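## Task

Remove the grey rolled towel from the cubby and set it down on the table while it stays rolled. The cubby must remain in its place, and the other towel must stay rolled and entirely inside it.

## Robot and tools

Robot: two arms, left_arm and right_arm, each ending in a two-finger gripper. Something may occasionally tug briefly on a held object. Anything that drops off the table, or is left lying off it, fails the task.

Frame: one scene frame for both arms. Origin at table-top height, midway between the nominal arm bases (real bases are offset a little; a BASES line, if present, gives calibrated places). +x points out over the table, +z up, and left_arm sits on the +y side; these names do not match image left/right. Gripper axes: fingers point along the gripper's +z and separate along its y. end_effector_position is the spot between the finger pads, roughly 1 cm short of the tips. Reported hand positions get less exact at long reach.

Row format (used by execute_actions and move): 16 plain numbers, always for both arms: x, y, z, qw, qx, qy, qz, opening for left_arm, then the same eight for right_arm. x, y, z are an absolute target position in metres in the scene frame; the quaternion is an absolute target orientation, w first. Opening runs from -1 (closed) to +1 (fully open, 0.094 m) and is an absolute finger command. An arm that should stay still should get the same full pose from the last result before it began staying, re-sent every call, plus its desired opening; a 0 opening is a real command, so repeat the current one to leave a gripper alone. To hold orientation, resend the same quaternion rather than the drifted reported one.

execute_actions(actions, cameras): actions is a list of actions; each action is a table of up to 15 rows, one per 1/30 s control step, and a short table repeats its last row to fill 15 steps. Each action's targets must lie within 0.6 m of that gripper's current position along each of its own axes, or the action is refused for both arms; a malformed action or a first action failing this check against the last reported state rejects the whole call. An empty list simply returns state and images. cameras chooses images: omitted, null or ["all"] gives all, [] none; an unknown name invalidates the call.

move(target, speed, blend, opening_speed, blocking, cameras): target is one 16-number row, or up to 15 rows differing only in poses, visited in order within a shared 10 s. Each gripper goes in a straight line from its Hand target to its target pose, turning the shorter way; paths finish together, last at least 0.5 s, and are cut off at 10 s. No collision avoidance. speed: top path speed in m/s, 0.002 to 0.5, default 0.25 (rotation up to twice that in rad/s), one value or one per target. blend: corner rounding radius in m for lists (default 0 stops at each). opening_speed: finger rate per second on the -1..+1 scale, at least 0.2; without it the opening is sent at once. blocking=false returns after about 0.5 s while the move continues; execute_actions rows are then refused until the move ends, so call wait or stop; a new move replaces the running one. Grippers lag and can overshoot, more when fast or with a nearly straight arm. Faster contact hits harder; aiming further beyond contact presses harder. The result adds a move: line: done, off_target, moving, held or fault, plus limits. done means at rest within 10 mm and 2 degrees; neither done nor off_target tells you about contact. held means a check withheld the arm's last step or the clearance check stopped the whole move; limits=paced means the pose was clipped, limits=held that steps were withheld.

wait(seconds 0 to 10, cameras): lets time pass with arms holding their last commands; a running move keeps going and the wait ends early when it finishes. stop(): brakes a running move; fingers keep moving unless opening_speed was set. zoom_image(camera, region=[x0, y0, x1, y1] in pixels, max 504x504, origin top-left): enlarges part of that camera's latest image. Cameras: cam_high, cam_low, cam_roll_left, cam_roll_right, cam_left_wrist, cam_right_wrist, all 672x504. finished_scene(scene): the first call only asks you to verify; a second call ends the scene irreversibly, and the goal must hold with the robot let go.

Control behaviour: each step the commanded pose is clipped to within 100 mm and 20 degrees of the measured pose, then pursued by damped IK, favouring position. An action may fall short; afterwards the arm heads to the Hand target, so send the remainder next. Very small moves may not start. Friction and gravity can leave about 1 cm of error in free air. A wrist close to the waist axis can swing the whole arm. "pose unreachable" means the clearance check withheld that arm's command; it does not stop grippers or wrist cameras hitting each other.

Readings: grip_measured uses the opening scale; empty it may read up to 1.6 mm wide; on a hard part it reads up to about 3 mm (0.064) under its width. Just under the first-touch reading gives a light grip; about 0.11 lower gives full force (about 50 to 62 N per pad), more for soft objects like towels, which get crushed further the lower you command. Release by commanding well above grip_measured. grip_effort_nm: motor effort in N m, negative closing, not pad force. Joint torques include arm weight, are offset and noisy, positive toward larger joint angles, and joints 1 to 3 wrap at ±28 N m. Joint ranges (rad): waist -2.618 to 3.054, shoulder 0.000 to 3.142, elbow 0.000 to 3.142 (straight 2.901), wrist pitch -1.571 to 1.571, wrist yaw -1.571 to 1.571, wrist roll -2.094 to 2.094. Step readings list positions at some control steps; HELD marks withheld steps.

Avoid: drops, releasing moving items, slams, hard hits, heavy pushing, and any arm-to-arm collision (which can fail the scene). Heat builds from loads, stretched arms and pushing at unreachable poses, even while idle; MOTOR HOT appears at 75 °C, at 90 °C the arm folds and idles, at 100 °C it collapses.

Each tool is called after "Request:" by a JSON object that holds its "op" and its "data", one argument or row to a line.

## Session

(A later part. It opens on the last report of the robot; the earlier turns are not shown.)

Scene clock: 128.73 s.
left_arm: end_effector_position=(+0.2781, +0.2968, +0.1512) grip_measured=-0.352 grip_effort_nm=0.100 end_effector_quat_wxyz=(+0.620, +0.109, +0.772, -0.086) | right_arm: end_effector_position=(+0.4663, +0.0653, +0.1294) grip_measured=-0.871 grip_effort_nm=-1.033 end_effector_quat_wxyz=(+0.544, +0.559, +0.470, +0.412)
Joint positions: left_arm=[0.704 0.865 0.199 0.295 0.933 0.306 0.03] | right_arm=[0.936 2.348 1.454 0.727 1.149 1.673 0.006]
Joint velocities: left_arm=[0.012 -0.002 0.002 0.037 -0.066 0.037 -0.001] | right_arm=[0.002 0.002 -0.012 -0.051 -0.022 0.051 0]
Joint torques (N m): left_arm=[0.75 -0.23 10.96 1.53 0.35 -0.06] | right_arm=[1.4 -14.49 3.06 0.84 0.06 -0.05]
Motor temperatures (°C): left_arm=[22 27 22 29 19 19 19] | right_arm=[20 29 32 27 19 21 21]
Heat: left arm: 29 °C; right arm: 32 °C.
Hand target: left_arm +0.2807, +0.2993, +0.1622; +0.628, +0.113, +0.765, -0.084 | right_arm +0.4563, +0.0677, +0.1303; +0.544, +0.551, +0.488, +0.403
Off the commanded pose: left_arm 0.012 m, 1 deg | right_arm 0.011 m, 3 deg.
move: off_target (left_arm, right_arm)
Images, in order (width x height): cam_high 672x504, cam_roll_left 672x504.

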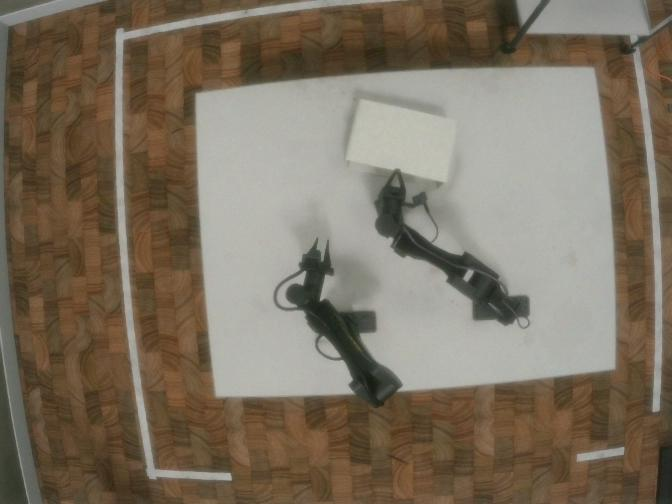

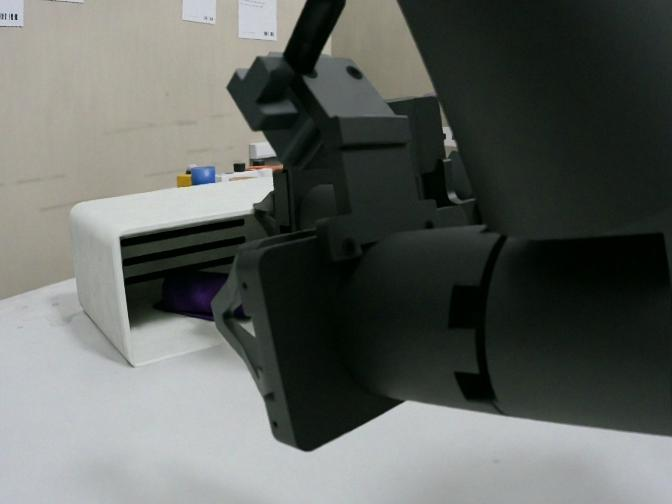

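Request:
{"op": "move", "data": {
  "target": [0.2809,0.2994,0.1624,0.628,0.113,0.765,-0.084,-0.35,0.444,0.065,0.130,0.5431,0.5522,0.4886,0.4018,-1],
  "speed": 0.03,
  "cameras": ["cam_high","cam_roll_left"]
}}

Request:
{"op": "zoom_image", "data": {
  "camera": "cam_high",
  "region": [320, 70, 500, 250]
}}

Scene clock: 130.70 s.
left_arm: end_effector_position=(+0.2781, +0.2968, +0.1512) grip_measured=-0.352 grip_effort_nm=0.095 end_effector_quat_wxyz=(+0.620, +0.109, +0.772, -0.086) | right_arm: end_effector_position=(+0.4535, +0.0648, +0.1294) grip_measured=-0.871 grip_effort_nm=-1.028 end_effector_quat_wxyz=(+0.542, +0.557, +0.474, +0.414)
Joint positions: left_arm=[0.704 0.865 0.199 0.295 0.933 0.306 0.03] | right_arm=[0.956 2.318 1.401 0.741 1.159 1.681 0.006]
Joint velocities: left_arm=[0.012 -0.017 -0.007 0.037 0.007 -0.037 0] | right_arm=[-0.012 0.012 -0.002 -0.007 0.007 0.007 0]
Joint torques (N m): left_arm=[0.75 -0.23 10.95 1.53 0.35 -0.06] | right_arm=[1.22 -14.15 3.04 0.83 0.13 -0.03]
Motor temperatures (°C): left_arm=[22 27 22 29 19 19 19] | right_arm=[20 30 32 27 19 21 21]
Heat: left arm: 29 °C; right arm: 32 °C.
Hand target: left_arm +0.2807, +0.2993, +0.1622; +0.628, +0.113, +0.765, -0.084 | right_arm +0.4442, +0.0647, +0.1302; +0.544, +0.551, +0.488, +0.403
Off the commanded pose: left_arm 0.012 m, 1 deg | right_arm 0.010 m, 2 deg.
move: off_target (left_arm)
Images, in order (width x height): cam_high 672x504, cam_roll_left 672x504.

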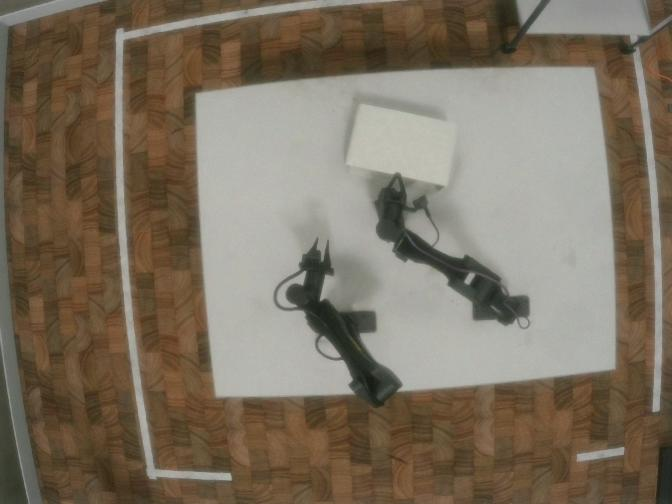

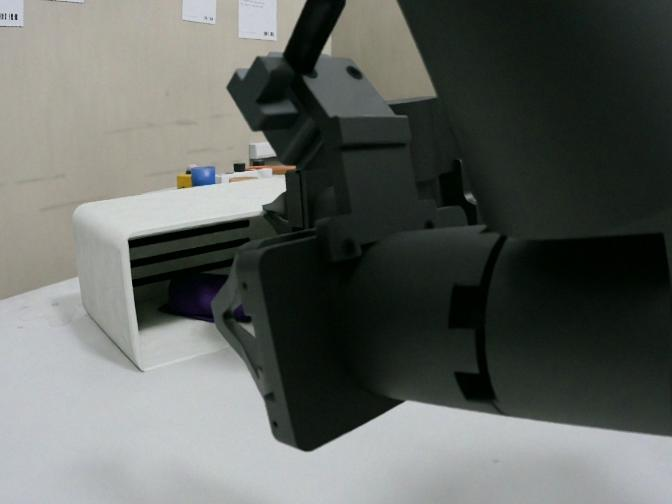

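Scaled by 2.800 from the camera's 672x504 image, which has a finer 960x720 frame.

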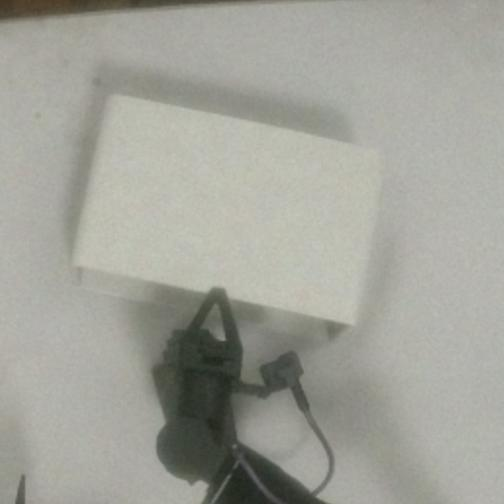

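Request:
{"op": "move", "data": {
  "target": [0.2809,0.2994,0.1624,0.628,0.113,0.765,-0.084,-0.35,0.453,0.0648,0.130,0.5431,0.5522,0.4886,0.4018,-1],
  "speed": 0.02,
  "cameras": ["cam_right_wrist","cam_roll_right"]
}}

Request:
{"op": "move", "data": {
  "target": [0.2809,0.2994,0.1624,0.628,0.113,0.765,-0.084,-0.35,0.453,0.0648,0.130,0.5431,0.5522,0.4886,0.4018,-0.2],
  "opening_speed": 0.4,
  "cameras": ["cam_high","cam_roll_right","cam_right_wrist"]
}}

Scene clock: 132.47 s.
left_arm: end_effector_position=(+0.2781, +0.2968, +0.1512) grip_measured=-0.352 grip_effort_nm=0.095 end_effector_quat_wxyz=(+0.620, +0.109, +0.772, -0.086) | right_arm: end_effector_position=(+0.4537, +0.0648, +0.1294) grip_measured=-0.871 grip_effort_nm=-1.028 end_effector_quat_wxyz=(+0.542, +0.557, +0.474, +0.414)
Joint positions: left_arm=[0.704 0.865 0.199 0.295 0.933 0.306 0.03] | right_arm=[0.956 2.318 1.401 0.741 1.158 1.681 0.006]
Joint velocities: left_arm=[-0.017 0.002 -0.012 -0.007 0.051 -0.066 0] | right_arm=[0.007 -0.012 -0.002 0.066 0.022 -0.051 0]
Joint torques (N m): left_arm=[0.76 -0.23 10.96 1.53 0.35 -0.06] | right_arm=[0.01 -12.79 5.14 0.76 -0.02 -0.07]
Motor temperatures (°C): left_arm=[22 27 22 29 19 19 19] | right_arm=[20 30 32 27 19 21 21]
Heat: left arm: 29 °C; right arm: 32 °C.
Hand target: left_arm +0.2807, +0.2993, +0.1622; +0.628, +0.113, +0.765, -0.084 | right_arm +0.4529, +0.0646, +0.1299; +0.544, +0.551, +0.488, +0.403
Off the commanded pose: left_arm 0.012 m, 1 deg | right_arm 0.001 m, 2 deg.
move: off_target (left_arm)
Images, in order (width x height): cam_roll_right 672x504, cam_right_wrist 672x504.

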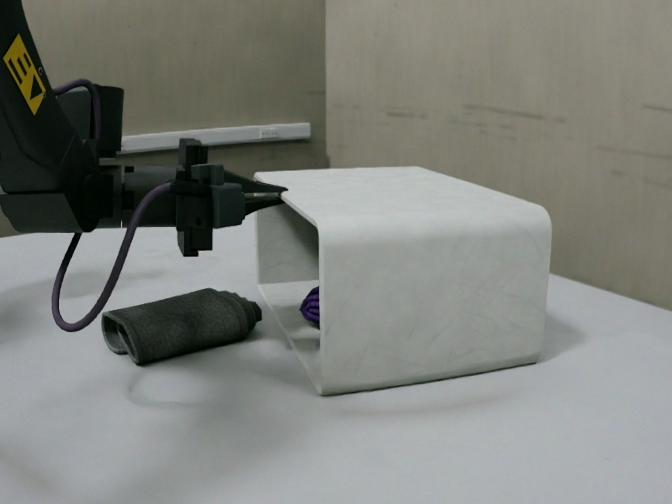

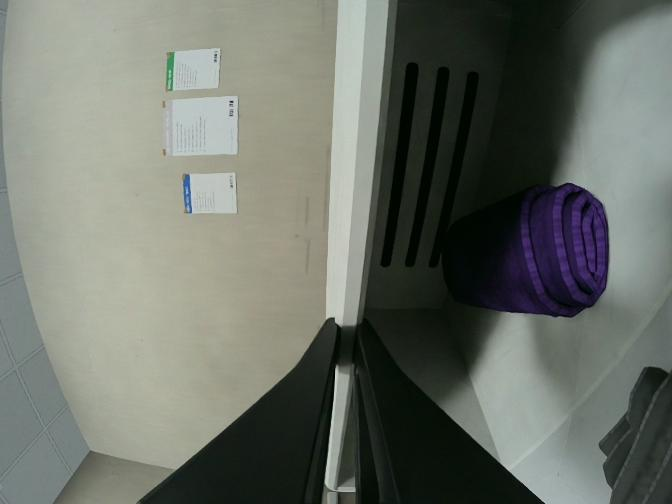

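Scene clock: 134.67 s.
left_arm: end_effector_position=(+0.2781, +0.2968, +0.1512) grip_measured=-0.352 grip_effort_nm=0.090 end_effector_quat_wxyz=(+0.620, +0.109, +0.772, -0.086) | right_arm: end_effector_position=(+0.4533, +0.0649, +0.1244) grip_measured=-0.203 grip_effort_nm=0.134 end_effector_quat_wxyz=(+0.543, +0.553, +0.486, +0.403)
Joint positions: left_arm=[0.704 0.865 0.199 0.295 0.933 0.306 0.03] | right_arm=[0.956 2.318 1.401 0.707 1.153 1.681 0.037]
Joint velocities: left_arm=[-0.002 -0.017 -0.012 -0.007 -0.081 -0.051 -0.001] | right_arm=[-0.007 0.002 0.002 -0.022 -0.022 0.007 0]
Joint torques (N m): left_arm=[0.76 -0.23 10.95 1.53 0.35 -0.06] | right_arm=[0.01 -12.9 5.27 1.01 0.05 -0.03]
Motor temperatures (°C): left_arm=[22 27 22 29 19 19 19] | right_arm=[20 30 32 27 19 21 21]
Heat: left arm: 29 °C; right arm: 32 °C.
Hand target: left_arm +0.2807, +0.2993, +0.1622; +0.628, +0.113, +0.765, -0.084 | right_arm +0.4530, +0.0647, +0.1299; +0.543, +0.552, +0.489, +0.402
Off the commanded pose: left_arm 0.012 m, 1 deg | right_arm 0.006 m, 0 deg.
move: off_target (left_arm)
Images, in order (width x height): cam_high 672x504, cam_roll_right 672x504, cam_right_wrist 672x504.

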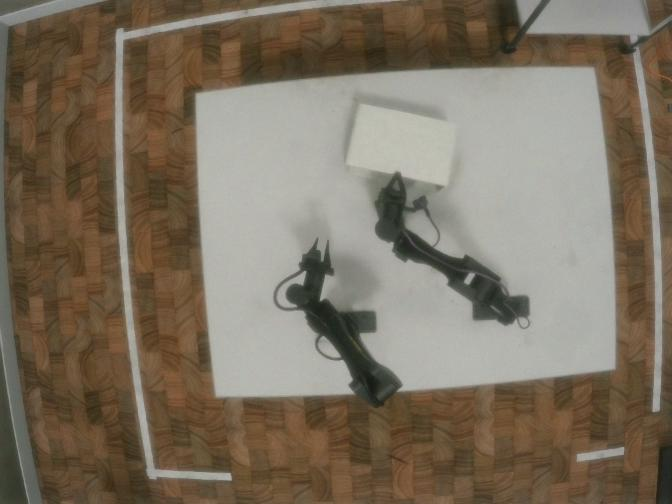

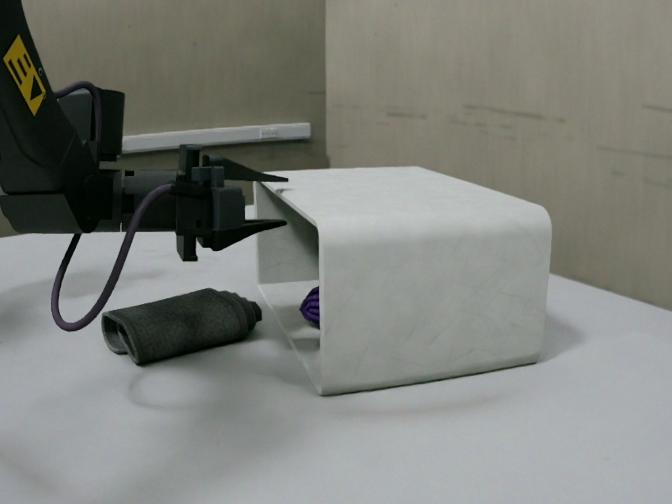

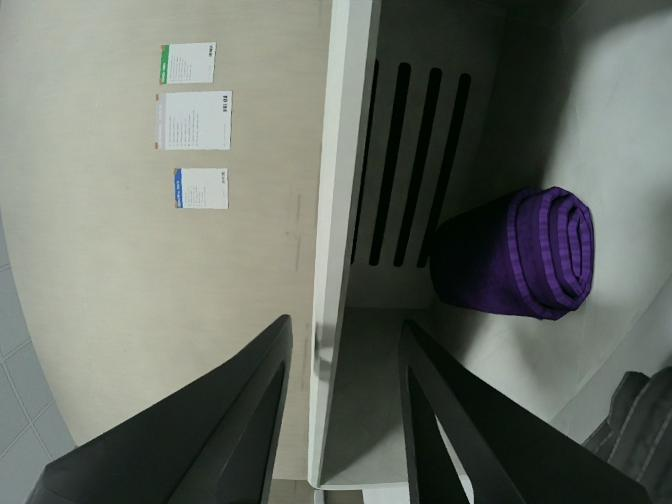

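Request:
{"op": "move", "data": {
  "target": [
    [0.2809,0.2994,0.1624,0.628,0.113,0.765,-0.084,-0.2,0.405,0.073,0.142,0.5431,0.5522,0.4886,0.4018,-0.2],
    [0.385,0.04,0.20,0.5431,0.5522,0.4886,0.4018,-0.2,0.0,0,0,0,0,0,0,0]
  ],
  "cameras": []
}}

every target must give the same right_gripper/opening; nothing of the call was run
Scene clock: 135.07 s.
left_arm: end_effector_position=(+0.2781, +0.2968, +0.1512) grip_measured=-0.352 grip_effort_nm=0.095 end_effector_quat_wxyz=(+0.620, +0.109, +0.772, -0.086) | right_arm: end_effector_position=(+0.4533, +0.0649, +0.1244) grip_measured=-0.203 grip_effort_nm=0.139 end_effector_quat_wxyz=(+0.543, +0.553, +0.487, +0.403)
Joint positions: left_arm=[0.704 0.865 0.199 0.295 0.933 0.306 0.03] | right_arm=[0.956 2.318 1.401 0.706 1.153 1.681 0.037]
Joint velocities: left_arm=[-0.027 -0.017 -0.007 -0.007 0.066 0.007 0] | right_arm=[0.022 0.007 0.002 -0.007 0.007 -0.022 0]
Joint torques (N m): left_arm=[0.76 -0.23 10.96 1.53 0.35 -0.06] | right_arm=[0.02 -12.89 5.29 1.01 0.05 -0.03]
Motor temperatures (°C): left_arm=[22 27 22 29 19 19 19] | right_arm=[20 30 32 27 19 21 21]
Heat: left arm: 29 °C; right arm: 32 °C.
Hand target: left_arm +0.2807, +0.2993, +0.1622; +0.628, +0.113, +0.765, -0.084 | right_arm +0.4529, +0.0647, +0.1299; +0.543, +0.552, +0.489, +0.402
Tool commands: left_gripper/opening=-0.35 right_gripper/opening=-0.2
Off the commanded pose: left_arm 0.012 m, 1 deg | right_arm 0.006 m, 0 deg.

Request:
{"op": "move", "data": {
  "target": [
    [0.2809,0.2994,0.1624,0.628,0.113,0.765,-0.084,-0.35,0.42,0.070,0.135,0.5431,0.5522,0.4886,0.4018,-0.2],
    [0.38,0.04,0.20,0.5431,0.5522,0.4886,0.4018,-0.2],
    [0.37,-0.25,0.18,0.674,0.070,0.731,-0.084,-0.2]
  ],
  "cameras": []
}}


Request:
{"op": "move", "data": {
  "target": [
    [0.2809,0.2994,0.1624,0.628,0.113,0.765,-0.084,-0.35,0.41,0.072,0.135,0.5431,0.5522,0.4886,0.4018,-0.2],
    [0.2809,0.2994,0.1624,0.628,0.113,0.765,-0.084,-0.35,0.38,0.04,0.20,0.5431,0.5522,0.4886,0.4018,-0.2],
    [0.2809,0.2994,0.1624,0.628,0.113,0.765,-0.084,-0.35,0.37,-0.25,0.18,0.674,0.070,0.731,-0.084,-0.2]
  ],
  "speed": [0.06,0.2,0.25],
  "blend": [0,0.03,0]
}}

Request:
{"op": "zoom_image", "data": {
  "camera": "cam_high",
  "region": [320, 70, 500, 250]
}}

Scene clock: 140.90 s.
left_arm: end_effector_position=(+0.2781, +0.2968, +0.1512) grip_measured=-0.352 grip_effort_nm=0.095 end_effector_quat_wxyz=(+0.620, +0.109, +0.772, -0.086) | right_arm: end_effector_position=(+0.3741, -0.2461, +0.1767) grip_measured=-0.202 grip_effort_nm=0.134 end_effector_quat_wxyz=(+0.661, +0.074, +0.742, -0.080)
Joint positions: left_arm=[0.704 0.865 0.199 0.295 0.933 0.306 0.03] | right_arm=[0.348 1.272 0.321 0.817 0.559 0.051 0.037]
Joint velocities: left_arm=[-0.007 -0.007 0.002 0.051 0.007 -0.007 -0.001] | right_arm=[-0.002 -0.002 0.007 -0.066 0.037 -0.007 0]
Joint torques (N m): left_arm=[0.75 -0.23 10.95 1.53 0.35 -0.06] | right_arm=[-0.43 -4.82 4.12 1.6 -0.04 -0.07]
Motor temperatures (°C): left_arm=[22 27 22 29 19 19 19] | right_arm=[20 30 31 27 19 21 21]
Heat: left arm: 29 °C; right arm: 31 °C.
Hand target: left_arm +0.2807, +0.2993, +0.1622; +0.628, +0.113, +0.765, -0.084 | right_arm +0.3707, -0.2485, +0.1808; +0.668, +0.076, +0.736, -0.078
Off the commanded pose: left_arm 0.012 m, 1 deg | right_arm 0.007 m, 2 deg.
move: off_target (left_arm)

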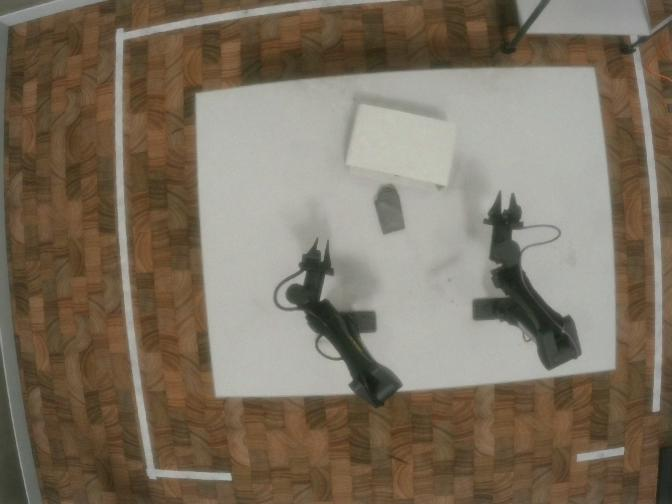

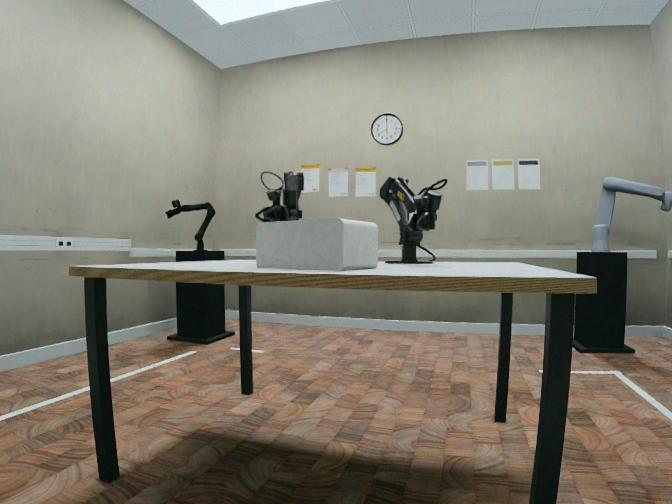

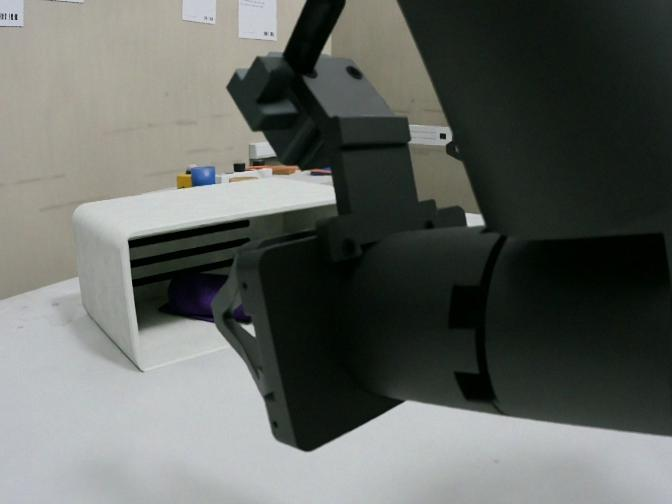

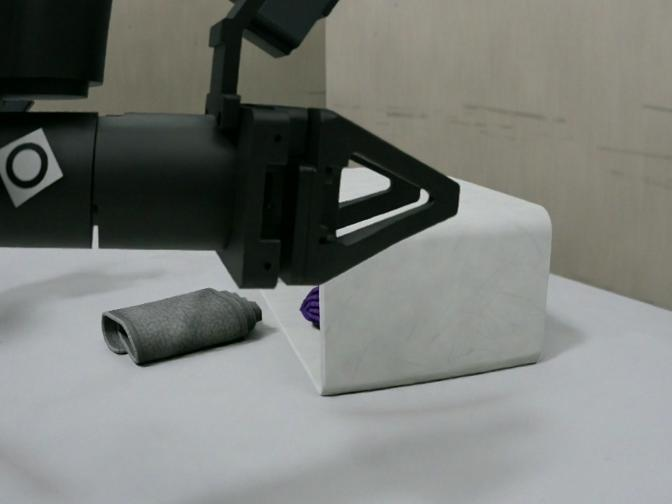

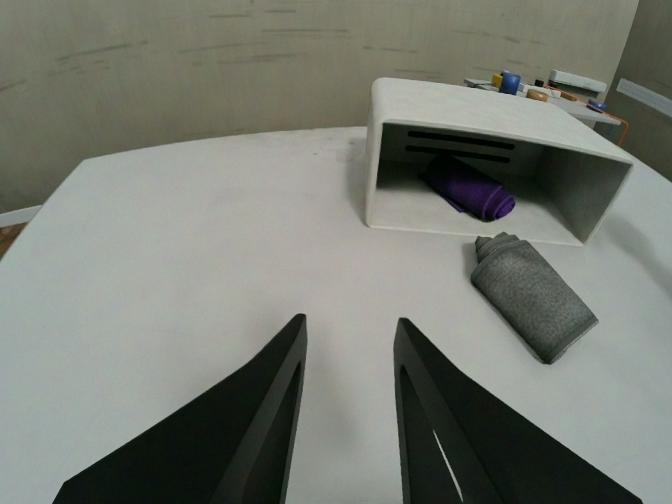

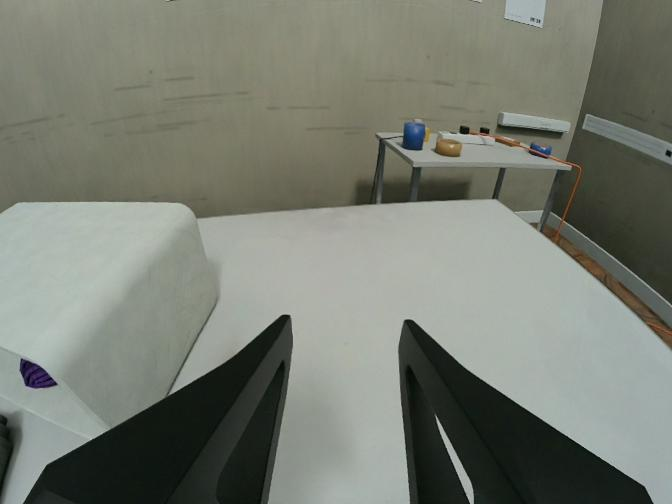

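Scaled by 2.800 from the camera's 672x504 image, which has a finer 960x720 frame.

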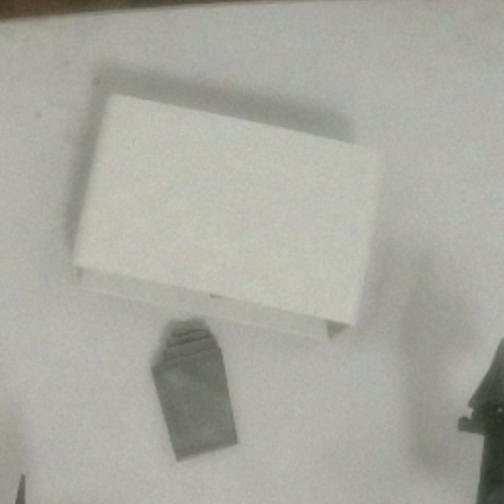

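Request:
{"op": "finished_scene", "data": {
  "scene": 1
}}

This call ended nothing. Check each condition of the task against the scene as it is now, look again where you are not sure, and mend what is not met. Then call finished_scene again.

Request:
{"op": "zoom_image", "data": {
  "camera": "cam_left_wrist",
  "region": [340, 60, 660, 380]
}}

Request:
{"op": "zoom_image", "data": {
  "camera": "cam_roll_right",
  "region": [80, 230, 360, 420]
}}

Scaled by 1.575 from the camera's 672x504 image, which has a finer 960x720 frame.

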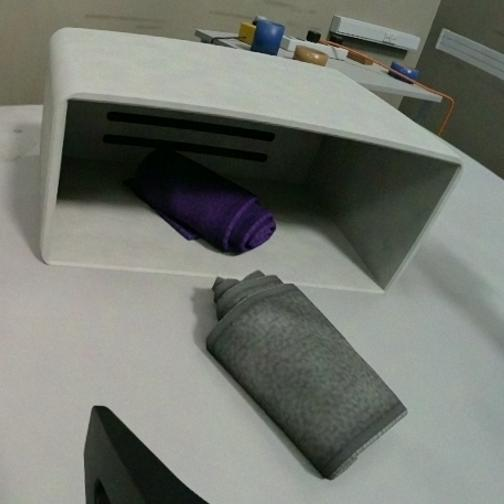

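Scaled by 1.800 from the camera's 672x504 image, which has a finer 960x720 frame.

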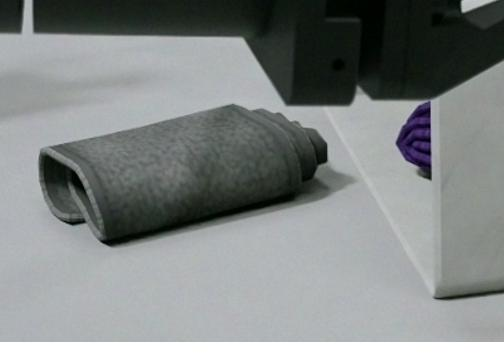

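Request:
{"op": "finished_scene", "data": {
  "scene": 1
}}

The scene is finished: the task was done.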